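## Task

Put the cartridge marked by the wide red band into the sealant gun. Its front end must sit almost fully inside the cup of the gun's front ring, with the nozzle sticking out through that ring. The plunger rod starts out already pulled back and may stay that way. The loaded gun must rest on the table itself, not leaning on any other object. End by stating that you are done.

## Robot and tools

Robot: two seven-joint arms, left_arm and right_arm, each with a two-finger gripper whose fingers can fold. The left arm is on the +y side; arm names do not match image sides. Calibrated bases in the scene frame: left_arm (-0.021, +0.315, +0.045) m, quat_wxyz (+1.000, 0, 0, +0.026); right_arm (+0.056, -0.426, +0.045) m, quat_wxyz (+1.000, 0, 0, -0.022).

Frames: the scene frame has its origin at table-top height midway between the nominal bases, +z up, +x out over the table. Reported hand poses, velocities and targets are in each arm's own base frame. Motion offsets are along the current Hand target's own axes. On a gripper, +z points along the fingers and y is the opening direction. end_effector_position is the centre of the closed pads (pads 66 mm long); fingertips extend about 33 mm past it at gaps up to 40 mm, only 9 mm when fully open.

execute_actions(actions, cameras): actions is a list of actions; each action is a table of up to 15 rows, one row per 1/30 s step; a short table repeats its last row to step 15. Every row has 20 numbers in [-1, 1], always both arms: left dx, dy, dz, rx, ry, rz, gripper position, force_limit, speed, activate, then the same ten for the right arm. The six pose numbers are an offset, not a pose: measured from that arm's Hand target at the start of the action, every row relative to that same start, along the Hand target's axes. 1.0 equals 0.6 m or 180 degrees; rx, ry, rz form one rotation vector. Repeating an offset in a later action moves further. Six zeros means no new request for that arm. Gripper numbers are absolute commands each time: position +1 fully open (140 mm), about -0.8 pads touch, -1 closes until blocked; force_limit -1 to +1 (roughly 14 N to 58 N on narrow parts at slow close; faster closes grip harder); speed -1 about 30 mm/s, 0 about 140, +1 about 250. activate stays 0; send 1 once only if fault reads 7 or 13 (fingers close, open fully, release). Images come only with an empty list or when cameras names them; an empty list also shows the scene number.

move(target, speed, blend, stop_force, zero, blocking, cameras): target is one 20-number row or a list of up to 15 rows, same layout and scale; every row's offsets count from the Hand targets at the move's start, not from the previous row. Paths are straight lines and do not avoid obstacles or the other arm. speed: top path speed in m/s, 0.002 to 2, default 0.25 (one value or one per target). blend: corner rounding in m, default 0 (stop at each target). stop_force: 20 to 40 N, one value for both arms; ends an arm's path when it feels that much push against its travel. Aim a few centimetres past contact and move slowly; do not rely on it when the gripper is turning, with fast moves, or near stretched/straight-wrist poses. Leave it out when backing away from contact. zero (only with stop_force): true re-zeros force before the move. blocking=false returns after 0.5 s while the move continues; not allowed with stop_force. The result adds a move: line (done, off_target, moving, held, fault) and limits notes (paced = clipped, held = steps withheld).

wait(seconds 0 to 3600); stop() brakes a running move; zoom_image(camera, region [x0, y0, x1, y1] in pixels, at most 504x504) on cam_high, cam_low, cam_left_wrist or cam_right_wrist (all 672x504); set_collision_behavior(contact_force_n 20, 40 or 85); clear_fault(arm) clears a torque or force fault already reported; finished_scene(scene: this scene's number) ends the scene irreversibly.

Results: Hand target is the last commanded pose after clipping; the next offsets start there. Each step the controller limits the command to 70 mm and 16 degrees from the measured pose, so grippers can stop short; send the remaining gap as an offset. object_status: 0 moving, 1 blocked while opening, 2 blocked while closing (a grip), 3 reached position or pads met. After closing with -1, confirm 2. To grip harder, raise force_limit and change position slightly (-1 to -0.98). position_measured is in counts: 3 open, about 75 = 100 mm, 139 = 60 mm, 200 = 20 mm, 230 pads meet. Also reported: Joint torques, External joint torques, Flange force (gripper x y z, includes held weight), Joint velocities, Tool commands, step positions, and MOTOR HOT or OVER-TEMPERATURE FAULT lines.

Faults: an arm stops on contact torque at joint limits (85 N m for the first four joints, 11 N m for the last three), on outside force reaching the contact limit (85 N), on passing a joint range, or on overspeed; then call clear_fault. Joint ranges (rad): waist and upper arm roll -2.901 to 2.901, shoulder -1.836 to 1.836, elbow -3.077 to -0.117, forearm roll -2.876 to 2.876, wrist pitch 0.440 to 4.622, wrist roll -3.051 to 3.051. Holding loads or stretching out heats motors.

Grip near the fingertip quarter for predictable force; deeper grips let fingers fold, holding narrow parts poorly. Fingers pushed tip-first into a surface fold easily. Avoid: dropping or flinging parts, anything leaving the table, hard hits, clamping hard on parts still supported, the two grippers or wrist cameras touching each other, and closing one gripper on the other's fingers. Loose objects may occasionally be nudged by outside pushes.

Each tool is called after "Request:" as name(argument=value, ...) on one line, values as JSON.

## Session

Scene 1 is done. I am starting scene 2.

Request:
execute_actions(actions=[])

Scene clock: 0.00 s.
left_arm: end_effector_position=(+0.5396, +0.0285, +0.1826) position_measured=3 object_status=3 fault=0 end_effector_quat_wxyz=(-0.153, +0.195, +0.906, +0.343) | right_arm: end_effector_position=(+0.2024, +0.1735, +0.0742) position_measured=3 object_status=3 fault=0 end_effector_quat_wxyz=(-0.362, -0.530, +0.741, -0.196)
Joint positions: left_arm=[-0.182 0.32 -0.131 -1.865 0.694 1.688 1.417] | right_arm=[0.822 0.232 0.076 -2.314 -0.179 1.704 1.336]
Joint velocities: within noise
Joint torques (N m): no reading
External joint torques (N m): no reading
Flange force (N): no reading
Hand target: left_arm +0.5396, +0.0285, +0.1826; -0.153, +0.195, +0.906, +0.343 | right_arm +0.2024, +0.1735, +0.0742; -0.362, -0.530, +0.741, -0.196
Tool commands: left_gripper/position=+1.0 left_gripper/force_limit=+1.0 left_gripper/speed=+1.0 left_gripper/activate=+0.0 right_gripper/position=+1.0 right_gripper/force_limit=+1.0 right_gripper/speed=+1.0 right_gripper/activate=+0.0

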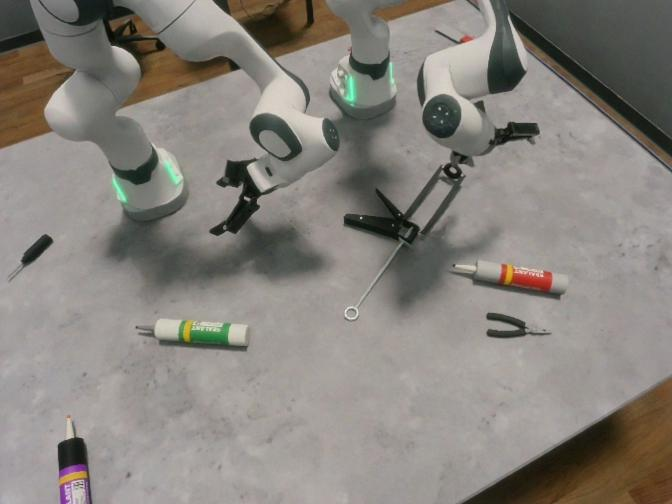

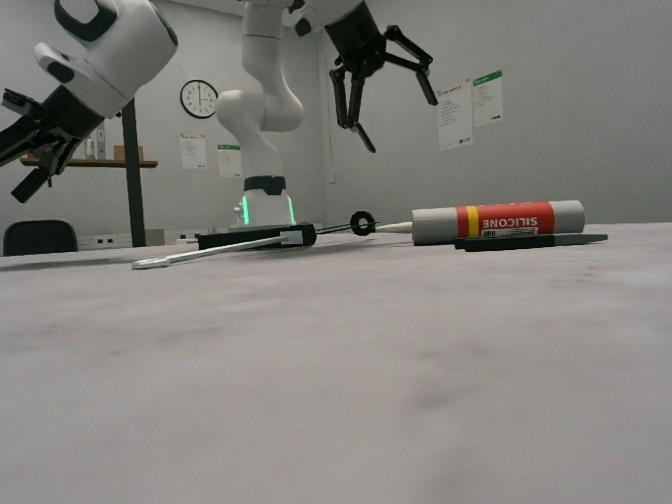

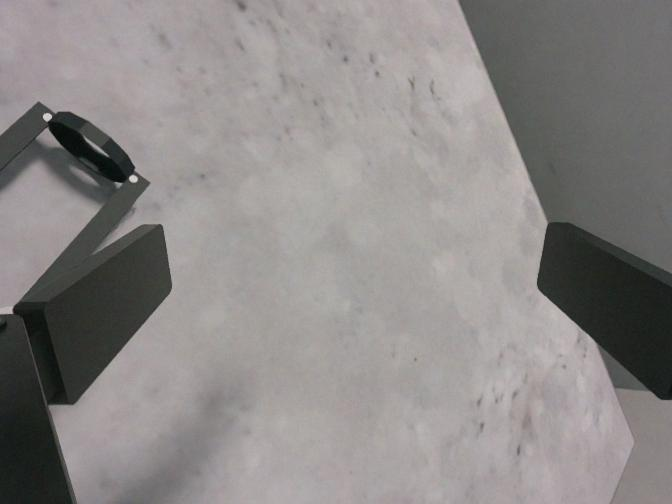

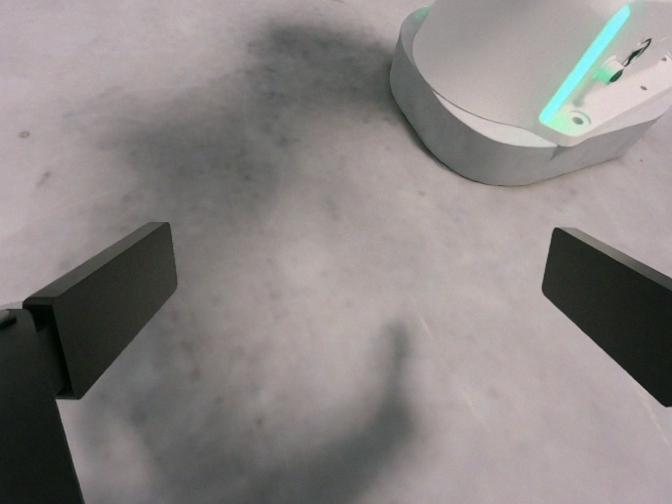

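Request:
move(target=[-0.034, -0.284, -0.141, 0.2622, 0.1716, -0.7235, 0.17, 1, 1, 0, -0.218, -0.4455, -0.4498, 0.1199, -0.2987, -0.2722, 0.17, 1, 1, 0], speed=0.35, cameras=["all"])

Scene clock: 61.00 s.
left_arm: end_effector_position=(+0.4911, -0.1502, +0.1384) position_measured=108 object_status=3 fault=0 end_effector_quat_wxyz=(+0.002, +0.840, -0.542, -0.002) | right_arm: end_effector_position=(+0.5621, +0.3442, +0.1304) position_measured=108 object_status=3 fault=0 end_effector_quat_wxyz=(-0.053, +0.859, -0.501, -0.090)
Joint positions: left_arm=[-0.465 0.005 0.169 -2.287 -0.004 2.287 -0.717] | right_arm=[0.238 0.44 0.261 -1.726 0.118 2.142 -0.103]
Joint velocities: left_arm=[-0.001 -0.001 0.001 0.001 0.001 0 -0.006] | right_arm=[within noise]
Joint torques (N m): left_arm=[-0.65 -32.04 0.36 22.09 0.88 2.68 -0.3] | right_arm=[-1.11 -45.78 4.52 23.37 0.34 2.24 -0.4]
External joint torques (N m): left_arm=[-0.56 -2.01 0.43 -0.55 0.29 0.07 -0.3] | right_arm=[-1.27 -1.62 0.36 -0.22 -0.42 -0.23 -0.39]
Flange force (N): left_arm=[-4.7 6.4 -2.6] | right_arm=[1.2 6.4 -2.5]
Hand target: left_arm +0.4914, -0.1515, +0.1392; +0.000, +0.841, -0.541, +0.000 | right_arm +0.5621, +0.3434, +0.1302; -0.052, +0.861, -0.497, -0.090
Off the commanded pose: left_arm 0.002 m, 0 deg | right_arm 0.001 m, 1 deg.
move: done

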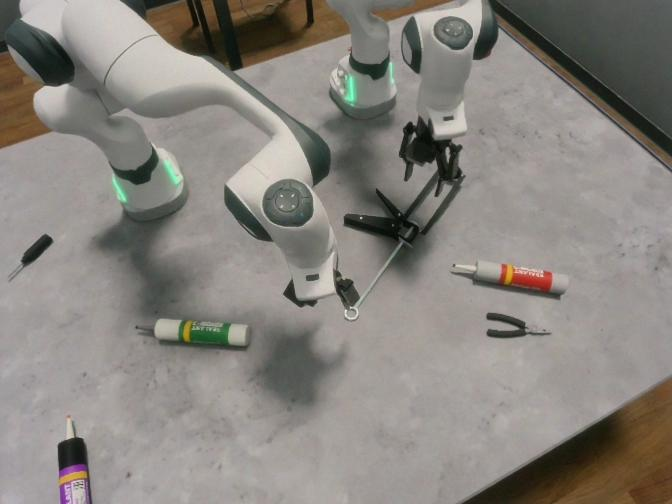

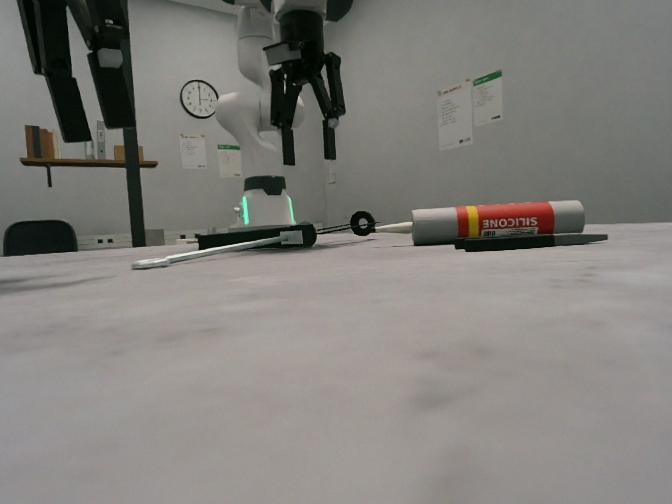

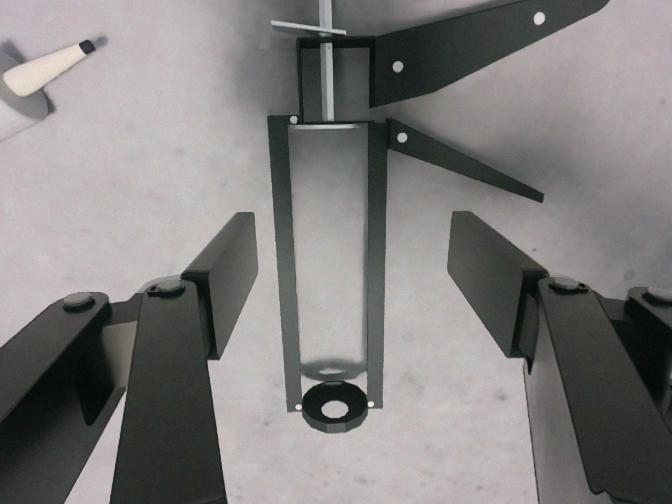

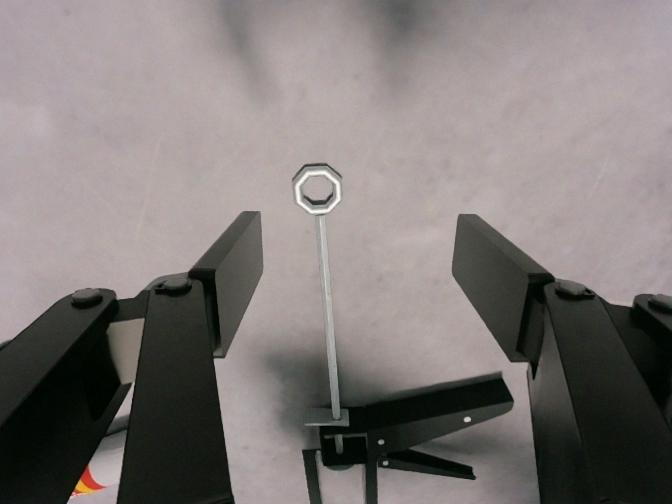

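Request:
move(target=[0.0593, -0.4375, 0.065, 0, 0, -0.654, 0.17, 1, 1, 0, 0.0093, -0.0342, 0.186, 0, 0, -0.022, 0.17, 1, 1, 0], speed=0.3, cameras=["all"])

Request:
zoom_image(camera="cam_low", region=[90, 190, 350, 290])

Scene clock: 104.23 s.
left_arm: end_effector_position=(+0.7456, -0.0760, +0.1011) position_measured=108 object_status=3 fault=0 end_effector_quat_wxyz=(+0.001, +0.900, +0.436, +0.001) | right_arm: end_effector_position=(+0.5698, +0.3679, +0.0194) position_measured=108 object_status=3 fault=0 end_effector_quat_wxyz=(-0.053, +0.876, -0.471, -0.090)
Joint positions: left_arm=[-0.502 0.857 0.617 -1.225 -0.488 1.939 -2.352] | right_arm=[0.265 0.661 0.271 -1.684 0.061 2.313 -0.143]
Joint velocities: left_arm=[-0.001 0.001 0 -0.001 0 0 -0.006] | right_arm=[within noise]
Joint torques (N m): left_arm=[0.08 -52.93 13.77 22.24 0.56 2.11 -0.29] | right_arm=[-0.86 -50 6.51 21.64 0.08 2.7 -0.35]
External joint torques (N m): left_arm=[0.14 -1.5 0.65 0.23 -0.31 -0.49 -0.29] | right_arm=[-1.18 -2.01 0.33 -0.09 -0.47 0.26 -0.34]
Flange force (N): left_arm=[-1.4 -1.9 -2.8] | right_arm=[0.5 7.5 -3.4]
Hand target: left_arm +0.7450, -0.0753, +0.1000; +0.000, +0.898, +0.440, +0.000 | right_arm +0.5710, +0.3690, +0.0199; -0.055, +0.878, -0.467, -0.088
Off the commanded pose: left_arm 0.001 m, 1 deg | right_arm 0.002 m, 1 deg.
move: done

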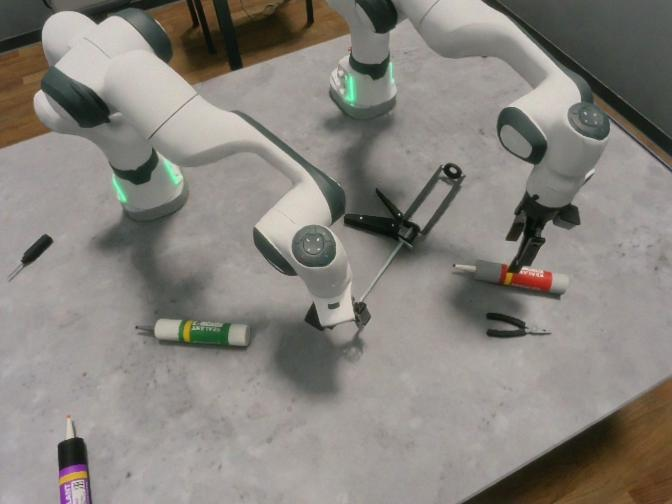

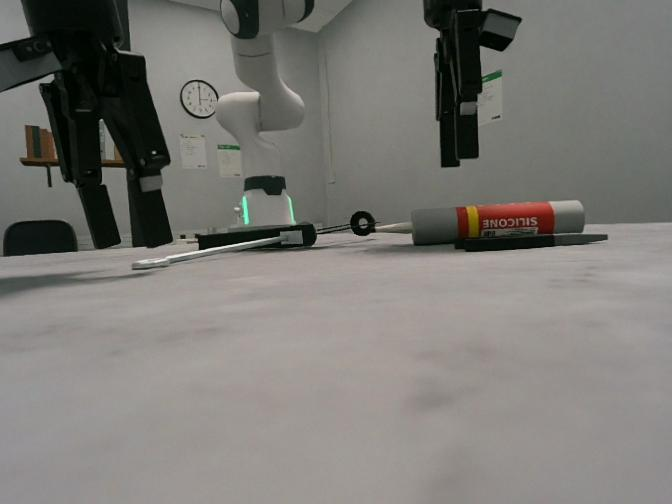

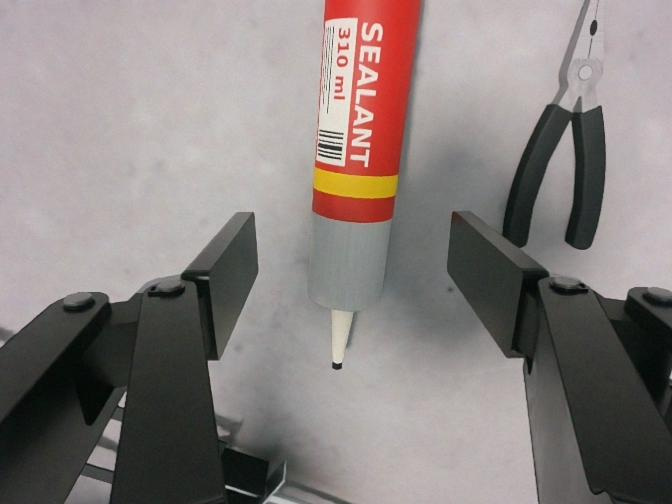

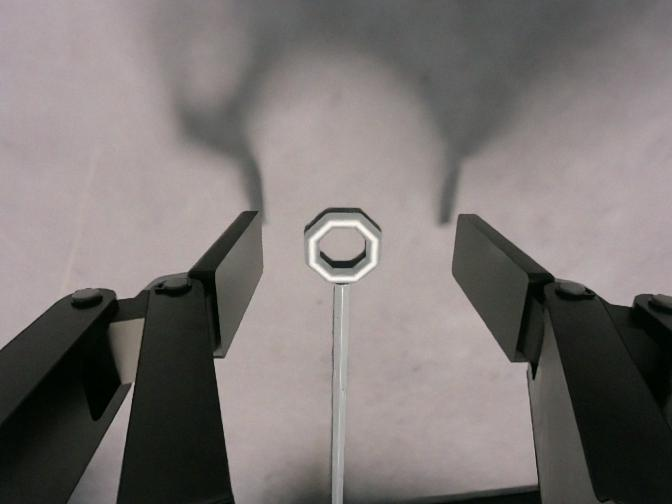

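Scaled by 1.938 from the camera's image (finer frame: 960x720).

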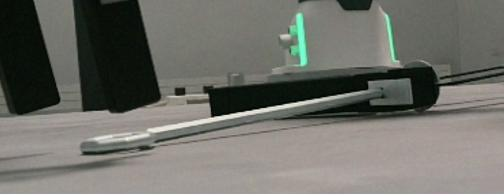

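Request:
move(target=[[0.0633, 0.011, 0.05, 0, 0, 0.022, 0.17, 1, 1, 0, 0.0045, -0.011, 0.0212, 0, 0, 0, 0.17, 0.5, 0, 0],[0.0633, 0.011, 0.1225, 0, 0, 0.022, 0.17, 1, 1, 0, 0.0045, -0.011, 0.0212, 0, 0, 0, -1, 0.5, -0.3, 0]], speed=0.15, cameras=["cam_low", "cam_left_wrist", "cam_right_wrist"])

Request:
zoom_image(camera="cam_low", region=[400, 150, 620, 260])

Scene clock: 122.87 s.
left_arm: end_effector_position=(+0.7720, -0.0487, +0.0251) position_measured=108 object_status=3 fault=0 end_effector_quat_wxyz=(-0.002, +0.912, +0.410, -0.002) | right_arm: end_effector_position=(+0.5777, +0.3729, +0.0092) position_measured=233 object_status=3 fault=0 end_effector_quat_wxyz=(-0.056, +0.877, -0.470, -0.088)
Joint positions: left_arm=[-0.376 1.049 0.546 -1.05 -0.508 1.972 -2.281] | right_arm=[0.269 0.701 0.27 -1.647 0.05 2.322 -0.143]
Joint torques (N m): left_arm=[0.57 -58.07 12.39 21.85 0.66 2.65 0.14] | right_arm=[-0.46 -49.58 6.35 20.11 0.15 2.45 -0.27]
External joint torques (N m): left_arm=[0.6 -2.17 -0.12 0.09 -0.2 0.04 0.14] | right_arm=[-0.42 -0.47 0.15 -1.73 -0.4 -0.04 -0.27]
Flange force (N): left_arm=[-4.1 -6.7 -2.6] | right_arm=[-0.4 10.3 -1.1]
Hand target: left_arm +0.7735, -0.0494, +0.0265; +0.000, +0.913, +0.408, +0.000 | right_arm +0.5766, +0.3728, +0.0070; -0.055, +0.878, -0.467, -0.088
Off the commanded pose: left_arm 0.002 m, 0 deg | right_arm 0.002 m, 0 deg.
move: done

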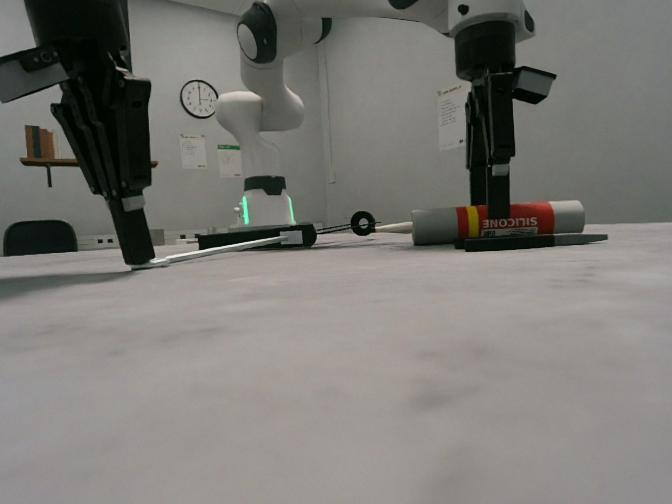

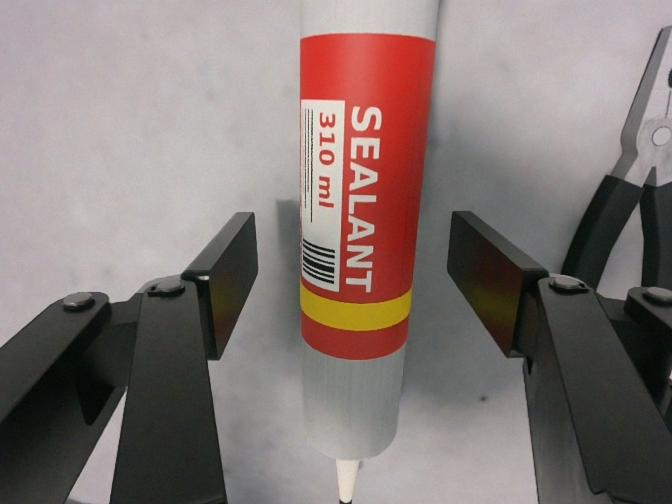

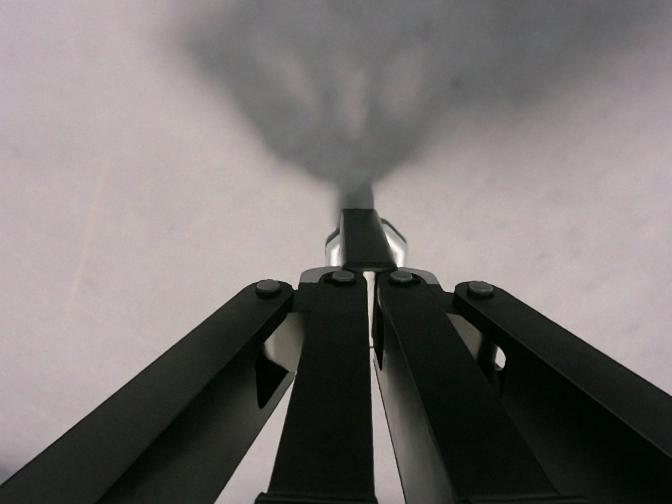

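Scaled by 2.291 from the camera's image (finer frame: 960x720).

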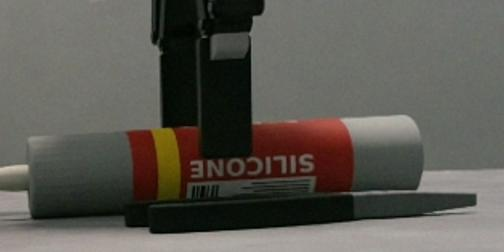

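Request:
move(target=[[0, 0, 0, 0, 0, 0, 0.17, 1, 1, 0, 0, 0, 0, 0, 0, 0, 0.1, 0.5, 0, 0],[0.01, 0.0042, 0.0017, 0, 0, 0, 0.17, 1, 1, 0, 0.0035, 0, 0.0098, 0, 0, 0, 0.1, 0.5, 0, 0],[0.01, 0.0042, 0.0017, 0, 0, 0, -1, -0.2, -0.7, 0, 0.0035, 0, 0.0098, 0, 0, 0, -1, 0.5, -0.3, 0]], speed=0.08, cameras=["cam_low", "cam_left_wrist", "cam_right_wrist"])

Scene clock: 131.93 s.
left_arm: end_effector_position=(+0.7805, -0.0462, +0.0275) position_measured=161 object_status=0 fault=0 end_effector_quat_wxyz=(+0.000, +0.913, +0.408, +0.002) | right_arm: end_effector_position=(+0.5787, +0.3733, +0.0031) position_measured=179 object_status=2 fault=0 end_effector_quat_wxyz=(-0.057, +0.876, -0.470, -0.088)
Joint positions: left_arm=[-0.353 1.074 0.541 -0.994 -0.508 1.955 -2.281] | right_arm=[0.269 0.713 0.27 -1.644 0.048 2.333 -0.143]
Joint torques (N m): left_arm=[0.27 -57.97 12.18 21.67 0.76 2.17 -0.02] | right_arm=[-0.65 -49.71 6.18 20.14 0.06 2.53 -0.31]
External joint torques (N m): left_arm=[0.19 -1.3 -0.02 -0.21 -0.12 -0.46 -0.02] | right_arm=[-0.52 -0.55 -0.04 -1.56 -0.48 0.05 -0.3]
Flange force (N): left_arm=[0.0 0.0 0.0] | right_arm=[-0.2 9.8 -1.2]
Hand target: left_arm +0.7794, -0.0466, +0.0255; +0.000, +0.913, +0.408, +0.000 | right_arm +0.5772, +0.3721, +0.0008; -0.055, +0.878, -0.467, -0.088
Off the commanded pose: left_arm 0.002 m, 0 deg | right_arm 0.003 m, 0 deg.
move: done

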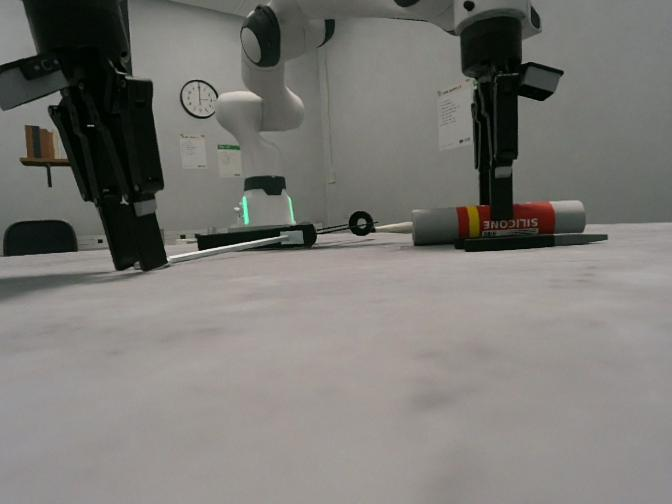

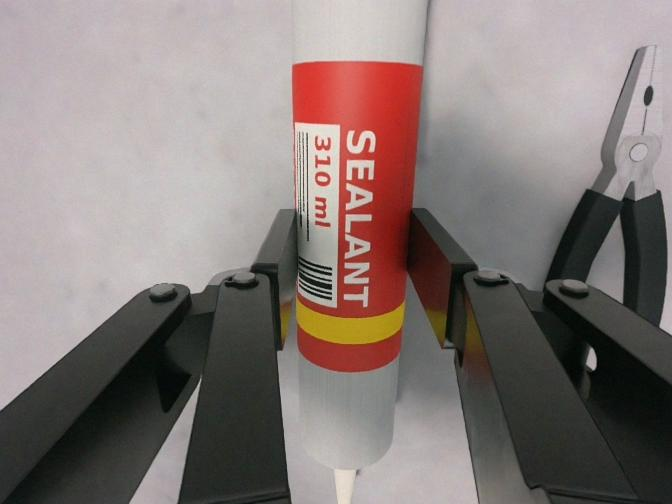

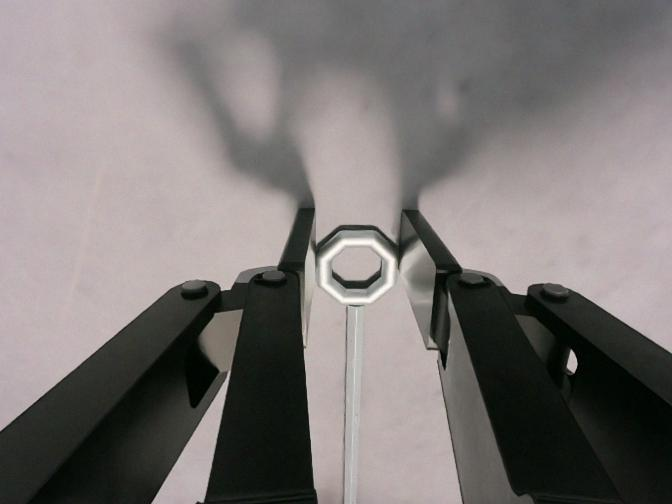

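Request:
move(target=[[0, 0, 0, 0, 0, 0, 0.1, 0, -0.3, 0, 0, 0, 0, 0, 0, 0, -1, 0.5, -0.3, 0],[0, 0.002, 0.0167, 0, 0, 0, 0.1, 0, -0.3, 0, 0, 0, 0, 0, 0, 0, -1, 0.5, -0.3, 0],[0, 0.002, 0.0167, 0, 0, 0, -1, -0.2, -0.7, 0, 0, 0, 0, 0, 0, 0, -1, 0.5, -0.3, 0]], speed=0.08, cameras=["cam_low", "cam_left_wrist"])

Request:
zoom_image(camera="cam_low", region=[400, 150, 620, 260])

Scene clock: 144.73 s.
left_arm: end_effector_position=(+0.7796, -0.0474, +0.0160) position_measured=159 object_status=2 fault=0 end_effector_quat_wxyz=(-0.001, +0.914, +0.407, -0.001) | right_arm: end_effector_position=(+0.5787, +0.3733, +0.0031) position_measured=179 object_status=2 fault=0 end_effector_quat_wxyz=(-0.057, +0.876, -0.470, -0.088)
Joint positions: left_arm=[-0.35 1.094 0.537 -0.985 -0.512 1.961 -2.281] | right_arm=[0.269 0.713 0.27 -1.644 0.048 2.333 -0.143]
Joint torques (N m): left_arm=[0.51 -58.87 12.46 21.69 0.56 2.65 -0.16] | right_arm=[-0.77 -49.72 6.12 20.12 0.07 2.52 -0.36]
External joint torques (N m): left_arm=[0.34 -2.01 0.24 -0.07 -0.32 0.03 -0.15] | right_arm=[-0.95 -0.58 -0.32 -1.52 -0.46 0.05 -0.35]
Flange force (N): left_arm=[0.0 0.0 0.0] | right_arm=[0.4 10.0 -1.4]
Hand target: left_arm +0.7803, -0.0474, +0.0155; +0.000, +0.913, +0.408, +0.000 | right_arm +0.5772, +0.3721, +0.0008; -0.055, +0.878, -0.467, -0.088
Off the commanded pose: left_arm 0.001 m, 0 deg | right_arm 0.003 m, 0 deg.
move: done

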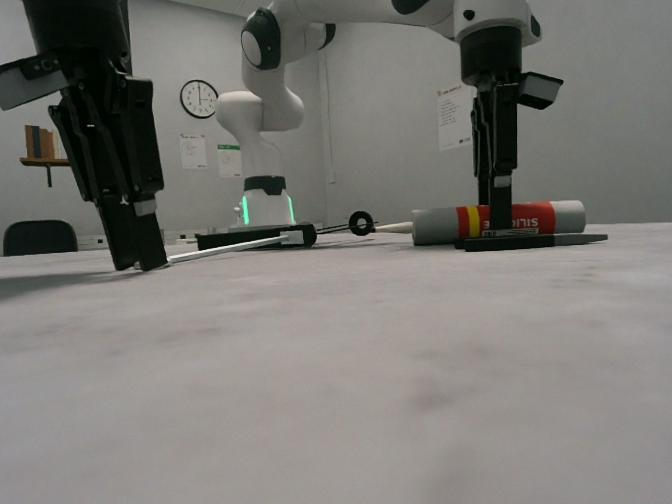

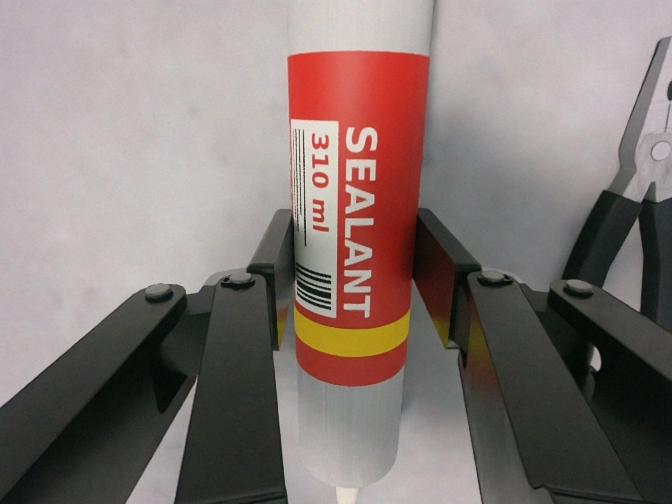

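Scaled by 2.291 from the camera's image (finer frame: 960x720).

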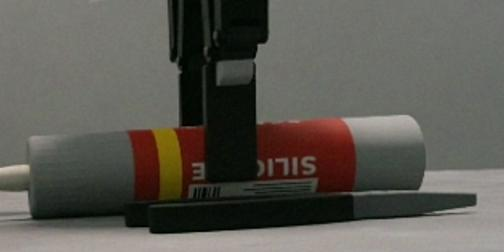

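Request:
move(target=[[0, 0, -0.18, 0, 0, 0, -1, -0.2, -0.7, 0, 0, 0, 0, 0, 0, 0, -1, 0.5, -0.3, 0],[-0.4378, -0.2075, -0.1658, -0.1189, 0.0807, 0.6117, -1, -0.2, -0.7, 0, 0, 0, 0, 0, 0, 0, -1, 0.5, -0.3, 0]], speed=0.3, blend=[0.03, 0], cameras=["cam_low", "cam_left_wrist", "cam_high"])

Request:
zoom_image(camera="cam_low", region=[240, 140, 460, 260])

Request:
zoom_image(camera="cam_high", region=[360, 120, 520, 260])

Scene clock: 178.60 s.
left_arm: end_effector_position=(+0.5103, -0.1611, +0.1122) position_measured=159 object_status=2 fault=0 end_effector_quat_wxyz=(+0.101, +0.836, -0.516, +0.158) | right_arm: end_effector_position=(+0.5787, +0.3733, +0.0031) position_measured=179 object_status=2 fault=0 end_effector_quat_wxyz=(-0.057, +0.876, -0.470, -0.088)
Joint positions: left_arm=[-0.336 -0.012 0.121 -2.473 -0.618 2.618 -0.165] | right_arm=[0.269 0.713 0.27 -1.644 0.048 2.333 -0.143]
Joint velocities: left_arm=[0.001 -0.001 0 0 0 0 0.006] | right_arm=[within noise]
Joint torques (N m): left_arm=[0.54 -30.89 0.98 21.58 0.24 2.41 0.16] | right_arm=[-0.7 -49.69 6.13 20.09 0.07 2.53 -0.26]
External joint torques (N m): left_arm=[0.58 -3.02 1.07 0.82 -0.51 -0.16 0.15] | right_arm=[-0.59 -0.47 -0.1 -1.67 -0.46 0.03 -0.25]
Flange force (N): left_arm=[-2.6 2.6 -7.2] | right_arm=[-0.2 10.1 -1.1]
Hand target: left_arm +0.5124, -0.1602, +0.1152; +0.101, +0.835, -0.516, +0.162 | right_arm +0.5772, +0.3721, +0.0008; -0.055, +0.878, -0.467, -0.088
Off the commanded pose: left_arm 0.004 m, 0 deg | right_arm 0.003 m, 0 deg.
move: off_target (left_arm)
Images, in order (width x height): cam_high 672x504, cam_low 672x504, cam_left_wrist 672x504.

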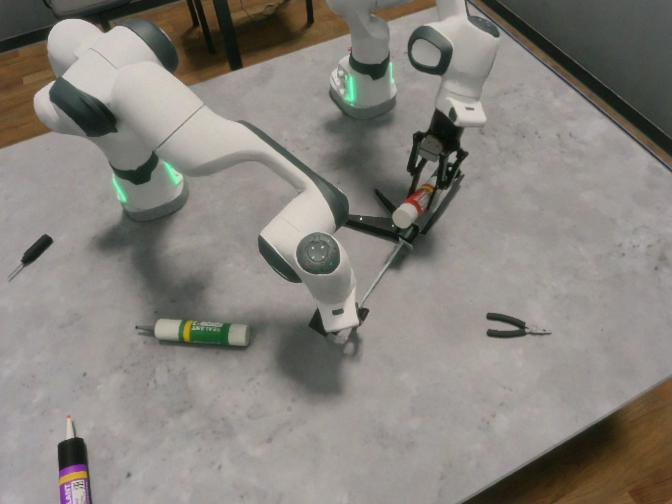

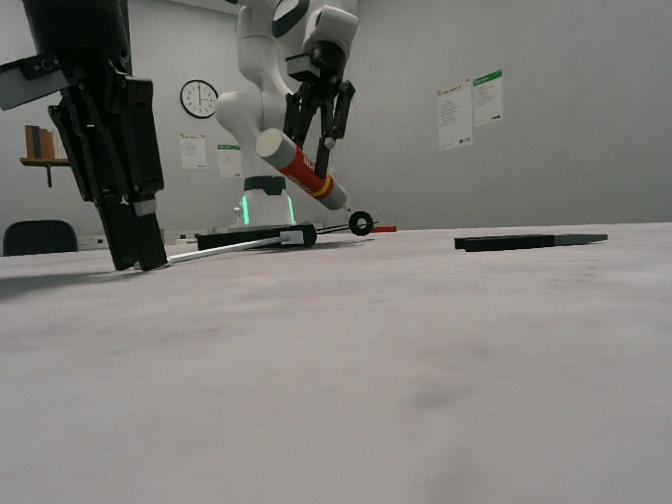

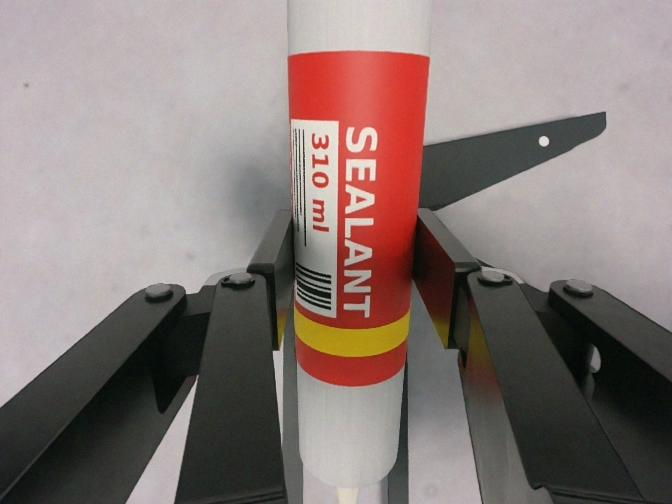

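Scaled by 2.291 from the camera's image (finer frame: 960x720).

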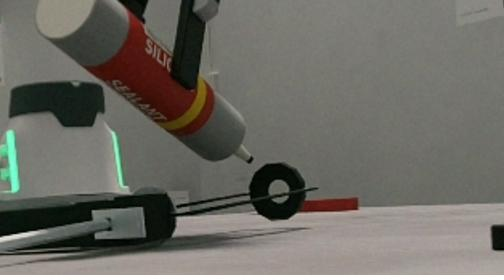

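Scaled by 3.150 from the camera's image (finer frame: 960x720).

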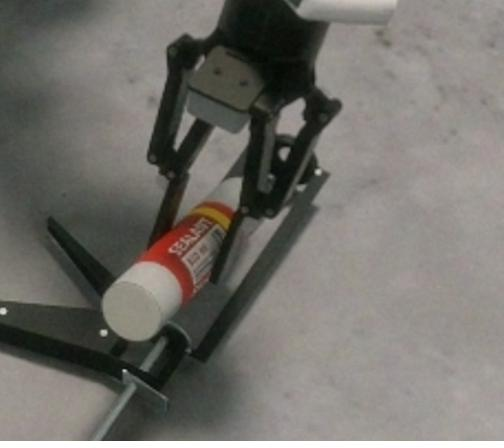

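Request:
zoom_image(camera="cam_left_wrist", region=[240, 360, 440, 504])

Scaled by 2.520 from the camera's image (finer frame: 960x720).

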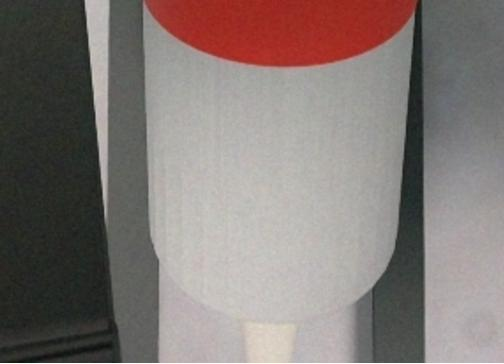

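Request:
move(target=[-0.082, 0, 0.0028, 0, 0, 0, -1, -0.2, -0.7, 0, 0, 0, 0, 0, 0, 0, -1, 0.5, -0.3, 0], speed=0.12, cameras=["cam_low", "cam_left_wrist", "cam_high"])

Request:
zoom_image(camera="cam_low", region=[280, 170, 420, 250])

Request:
zoom_image(camera="cam_high", region=[400, 120, 500, 220])

Request:
zoom_image(camera="cam_left_wrist", region=[240, 360, 440, 504])

Scene clock: 192.77 s.
left_arm: end_effector_position=(+0.4889, -0.1210, +0.0915) position_measured=159 object_status=2 fault=0 end_effector_quat_wxyz=(+0.103, +0.836, -0.516, +0.157) | right_arm: end_effector_position=(+0.5787, +0.3733, +0.0031) position_measured=179 object_status=2 fault=0 end_effector_quat_wxyz=(-0.057, +0.876, -0.470, -0.088)
Joint positions: left_arm=[-0.304 -0.032 0.161 -2.551 -0.676 2.634 -0.03] | right_arm=[0.269 0.713 0.27 -1.644 0.048 2.333 -0.143]
Joint velocities: left_arm=[0 0.001 -0.001 0.001 0 0.001 0.007] | right_arm=[within noise]
Joint torques (N m): left_arm=[0.16 -29.39 0.79 20.54 0.21 2.77 0.1] | right_arm=[-0.64 -49.77 6.09 20.2 0.08 2.53 -0.3]
External joint torques (N m): left_arm=[0.13 -3.53 0.94 0.83 -0.51 0.36 0.08] | right_arm=[-0.67 -0.51 -0.26 -1.55 -0.46 0.03 -0.29]
Flange force (N): left_arm=[-2.0 5.1 -7.5] | right_arm=[0.0 9.7 -1.2]
Hand target: left_arm +0.4923, -0.1200, +0.0952; +0.101, +0.835, -0.516, +0.162 | right_arm +0.5772, +0.3721, +0.0008; -0.055, +0.878, -0.467, -0.088
Off the commanded pose: left_arm 0.005 m, 1 deg | right_arm 0.003 m, 0 deg.
move: off_target (left_arm)
Images, in order (width x height): cam_high 672x504, cam_low 672x504, cam_left_wrist 672x504.

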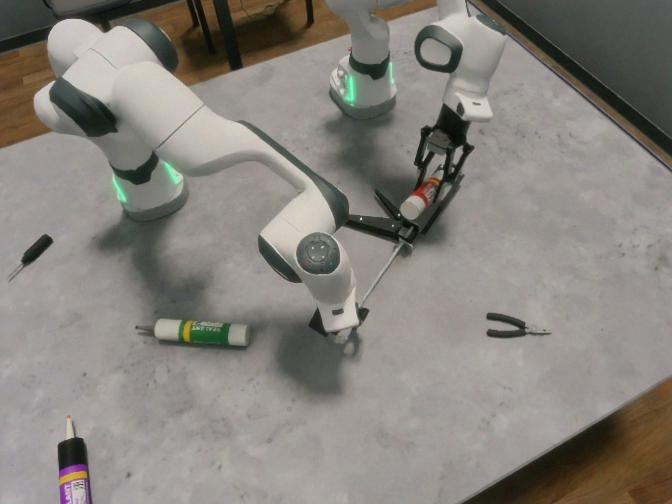

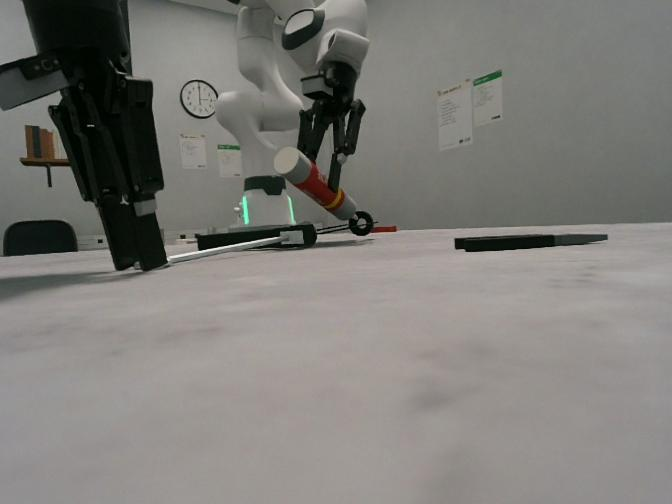

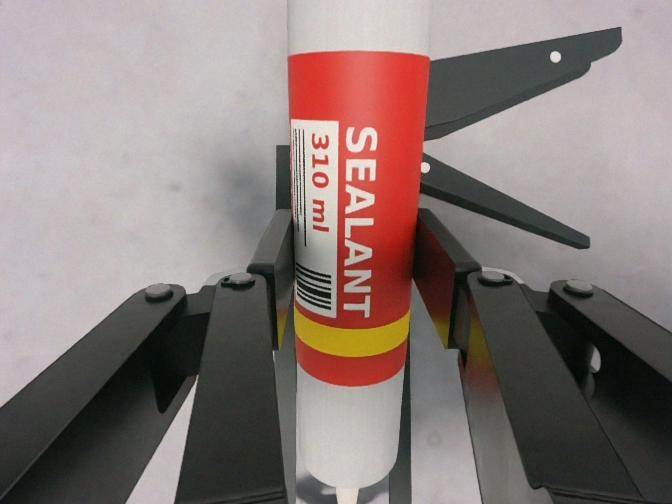

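Scaled by 3.600 from the camera's image (finer frame: 960x720).

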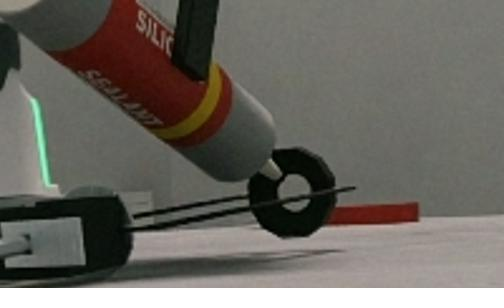

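Scaled by 5.040 from the camera's image (finer frame: 960x720).

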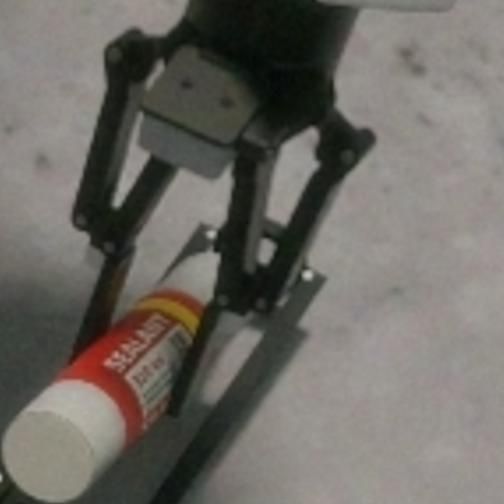

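Scaled by 2.520 from the camera's image (finer frame: 960x720).

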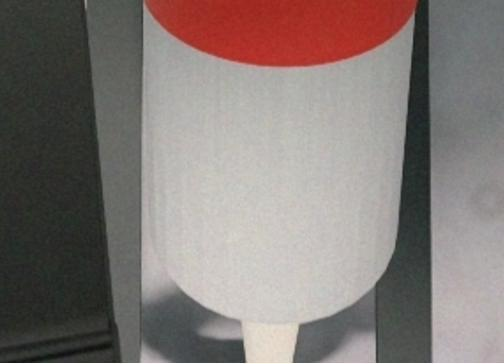

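Request:
move(target=[[-0.027, -0.004, 0, 0, 0, 0, -1, -0.2, -0.7, 0, 0, 0, 0, 0, 0, 0, -1, 0.5, -0.3, 0],[-0.0623, -0.004, 0.0252, 0, -0.0389, 0, -1, -0.2, -0.7, 0, 0, 0, 0, 0, 0, 0, -1, 0.5, -0.3, 0]], speed=0.08, blend=[0.003, 0], cameras=["cam_low", "cam_left_wrist"])

Request:
zoom_image(camera="cam_low", region=[280, 170, 420, 250])

Request:
zoom_image(camera="cam_left_wrist", region=[240, 360, 440, 504])

Scene clock: 210.40 s.
left_arm: end_effector_position=(+0.4779, -0.0924, +0.0647) position_measured=159 object_status=2 fault=0 end_effector_quat_wxyz=(+0.072, +0.843, -0.523, +0.108) | right_arm: end_effector_position=(+0.5787, +0.3733, +0.0031) position_measured=179 object_status=2 fault=0 end_effector_quat_wxyz=(-0.057, +0.876, -0.470, -0.088)
Joint positions: left_arm=[-0.294 0.011 0.17 -2.559 -0.494 2.658 -0.154] | right_arm=[0.269 0.713 0.27 -1.644 0.048 2.333 -0.143]
Joint velocities: left_arm=[0 0.002 -0.001 0 0 0.001 -0.007] | right_arm=[within noise]
Joint torques (N m): left_arm=[-0.52 -29.21 0.79 20.68 0.9 3.07 -0.26] | right_arm=[-0.75 -49.73 6.03 20.13 0.08 2.48 -0.27]
External joint torques (N m): left_arm=[-0.52 -2.49 0.73 1.56 0.25 0.46 -0.27] | right_arm=[-0.78 -0.49 -0.31 -1.58 -0.45 -0.01 -0.27]
Flange force (N): left_arm=[1.4 1.7 -7.0] | right_arm=[0.2 9.7 -1.3]
Hand target: left_arm +0.4815, -0.0930, +0.0671; +0.069, +0.843, -0.521, +0.111 | right_arm +0.5772, +0.3721, +0.0008; -0.055, +0.878, -0.467, -0.088
Off the commanded pose: left_arm 0.004 m, 1 deg | right_arm 0.003 m, 0 deg.
move: off_target (left_arm)

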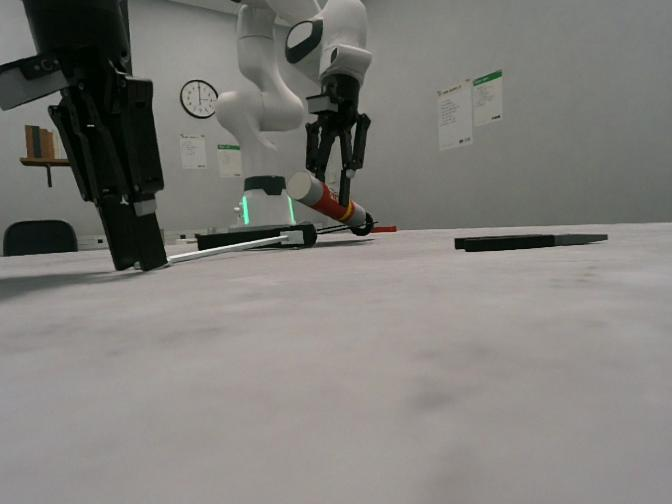

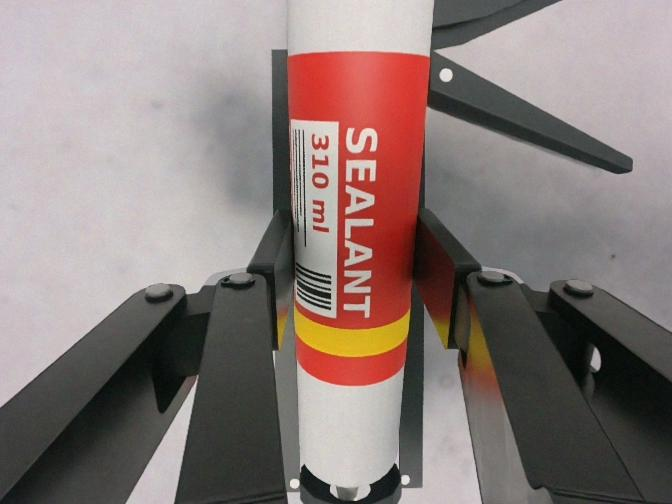

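Scaled by 3.600 from the camera's image (finer frame: 960x720).

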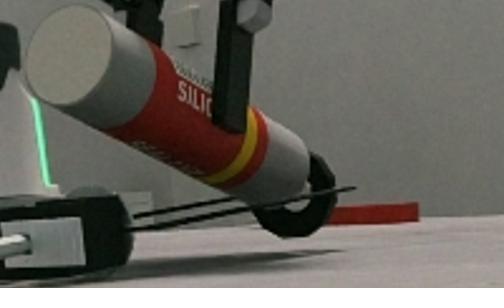

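Scaled by 2.520 from the camera's image (finer frame: 960x720).

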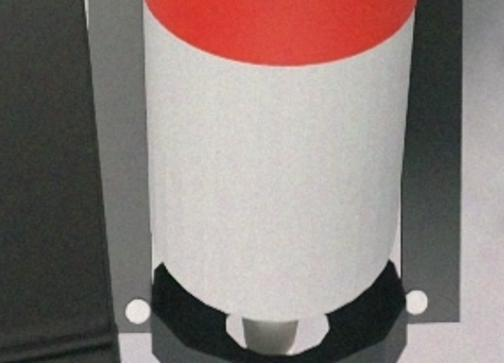

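Request:
move(target=[-0.0198, 0, 0.005, 0, -0.0167, -0.0056, -1, -0.2, -0.7, 0, 0, 0, 0, 0, 0, 0, -1, 0.5, -0.3, 0], speed=0.08)

Request:
move(target=[-0.029, 0, -0.006, 0, 0, 0, -1, -0.2, -0.7, 0, 0, 0, 0, 0, 0, 0, -1, 0.5, -0.3, 0], speed=0.02, stop_force=20, cameras=["cam_low", "cam_left_wrist", "cam_high"])

Request:
zoom_image(camera="cam_low", region=[280, 170, 420, 250])

Request:
zoom_image(camera="cam_left_wrist", region=[240, 360, 440, 504])

Request:
zoom_image(camera="cam_high", region=[370, 180, 450, 250])

Scene clock: 228.00 s.
left_arm: end_effector_position=(+0.4742, -0.0846, +0.0592) position_measured=159 object_status=2 fault=0 end_effector_quat_wxyz=(+0.058, +0.848, -0.519, +0.087) | right_arm: end_effector_position=(+0.5787, +0.3733, +0.0031) position_measured=179 object_status=2 fault=0 end_effector_quat_wxyz=(-0.057, +0.876, -0.470, -0.088)
Joint positions: left_arm=[-0.294 0.019 0.172 -2.559 -0.394 2.657 -0.252] | right_arm=[0.269 0.713 0.27 -1.644 0.048 2.333 -0.143]
Joint velocities: left_arm=[0.001 0.001 0.001 -0.001 0 0 -0.006] | right_arm=[within noise]
Joint torques (N m): left_arm=[0.41 -29.51 1.27 20.54 0.86 2.52 -0.34] | right_arm=[-0.95 -49.71 6.03 20.15 0.09 2.47 -0.3]
External joint torques (N m): left_arm=[0.29 -2.47 1.05 1.44 0.26 -0.16 -0.35] | right_arm=[-0.98 -0.25 -0.35 -1.7 -0.45 -0.04 -0.29]
Flange force (N): left_arm=[0.3 0.8 -9.1] | right_arm=[0.5 9.8 -1.0]
Hand target: left_arm +0.4767, -0.0834, +0.0612; +0.056, +0.850, -0.516, +0.088 | right_arm +0.5772, +0.3721, +0.0008; -0.055, +0.878, -0.467, -0.088
Off the commanded pose: left_arm 0.003 m, 1 deg | right_arm 0.003 m, 0 deg.
move: done

Scene clock: 230.13 s.
left_arm: end_effector_position=(+0.4674, -0.0728, +0.0596) position_measured=159 object_status=2 fault=0 end_effector_quat_wxyz=(+0.058, +0.850, -0.516, +0.087) | right_arm: end_effector_position=(+0.5757, +0.3777, +0.0032) position_measured=179 object_status=2 fault=0 end_effector_quat_wxyz=(-0.058, +0.878, -0.467, -0.090)
Joint positions: left_arm=[-0.28 -0.002 0.183 -2.583 -0.393 2.657 -0.235] | right_arm=[0.271 0.714 0.276 -1.645 0.048 2.333 -0.143]
Joint torques (N m): left_arm=[3.11 -28.78 3.16 18.45 1.33 2.44 0.22] | right_arm=[-3.31 -50.48 3.89 20.8 -0.33 2.61 -0.26]
External joint torques (N m): left_arm=[3.03 -2.73 3.09 -0.48 0.73 -0.21 0.21] | right_arm=[-3.13 -1.2 -2.43 -0.98 -0.87 0.11 -0.25]
Flange force (N): left_arm=[-8.3 3.3 -12.9] | right_arm=[3.3 9.9 -2.9]
Hand target: left_arm +0.4685, -0.0676, +0.0611; +0.056, +0.850, -0.516, +0.088 | right_arm +0.5772, +0.3721, +0.0008; -0.055, +0.878, -0.467, -0.088
Off the commanded pose: left_arm 0.005 m, 0 deg | right_arm 0.006 m, 0 deg.
move: off_target (left_arm)
Images, in order (width x height): cam_high 672x504, cam_low 672x504, cam_left_wrist 672x504.

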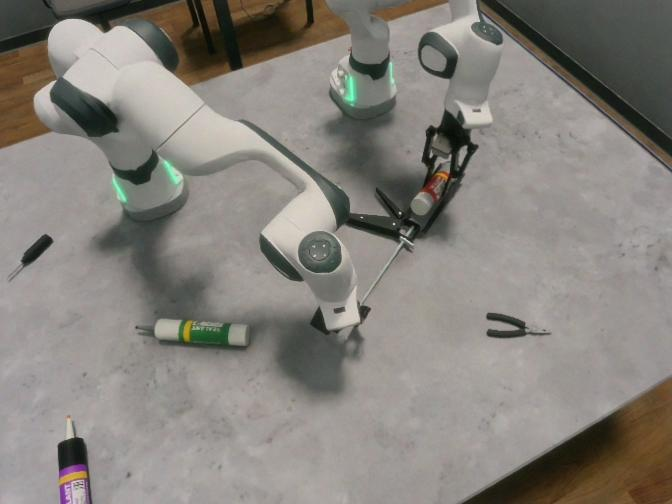

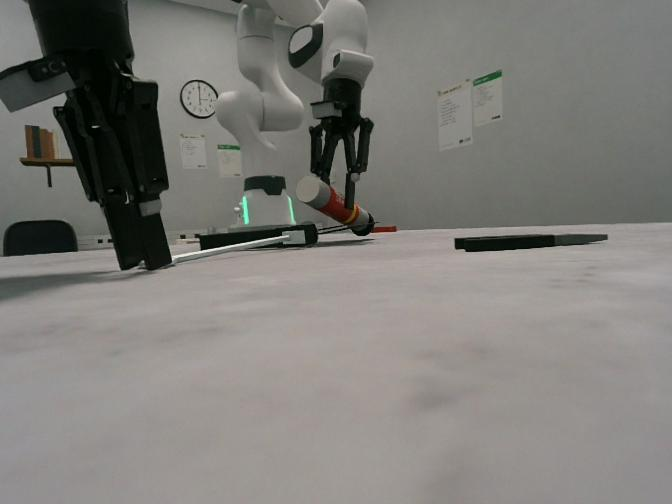

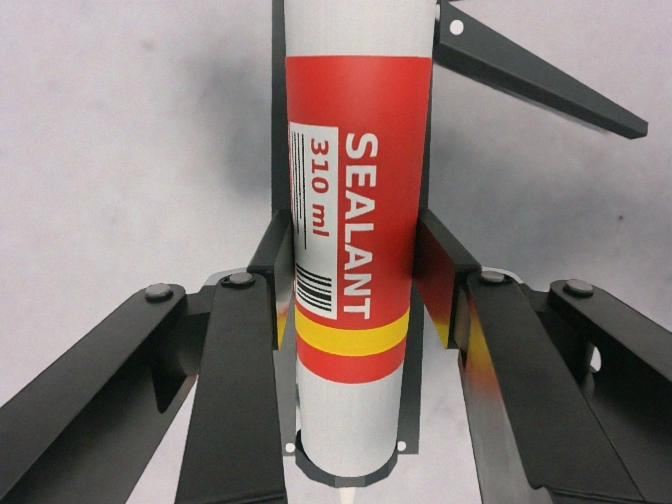

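Scaled by 3.600 from the camera's image (finer frame: 960x720).

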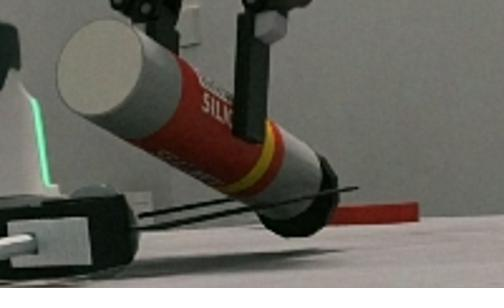

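Scaled by 2.520 from the camera's image (finer frame: 960x720).

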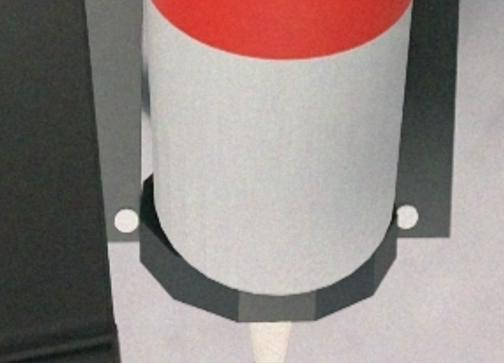

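Scaled by 6.300 from the camera's image (finer frame: 960x720).

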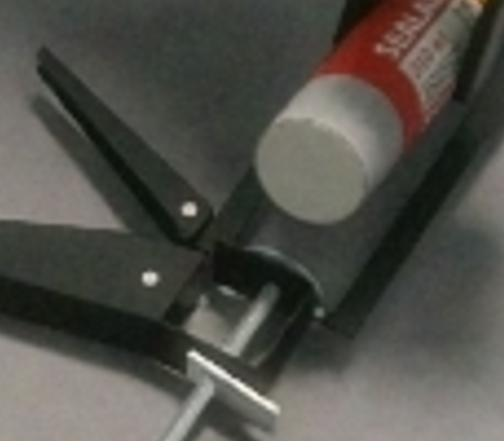

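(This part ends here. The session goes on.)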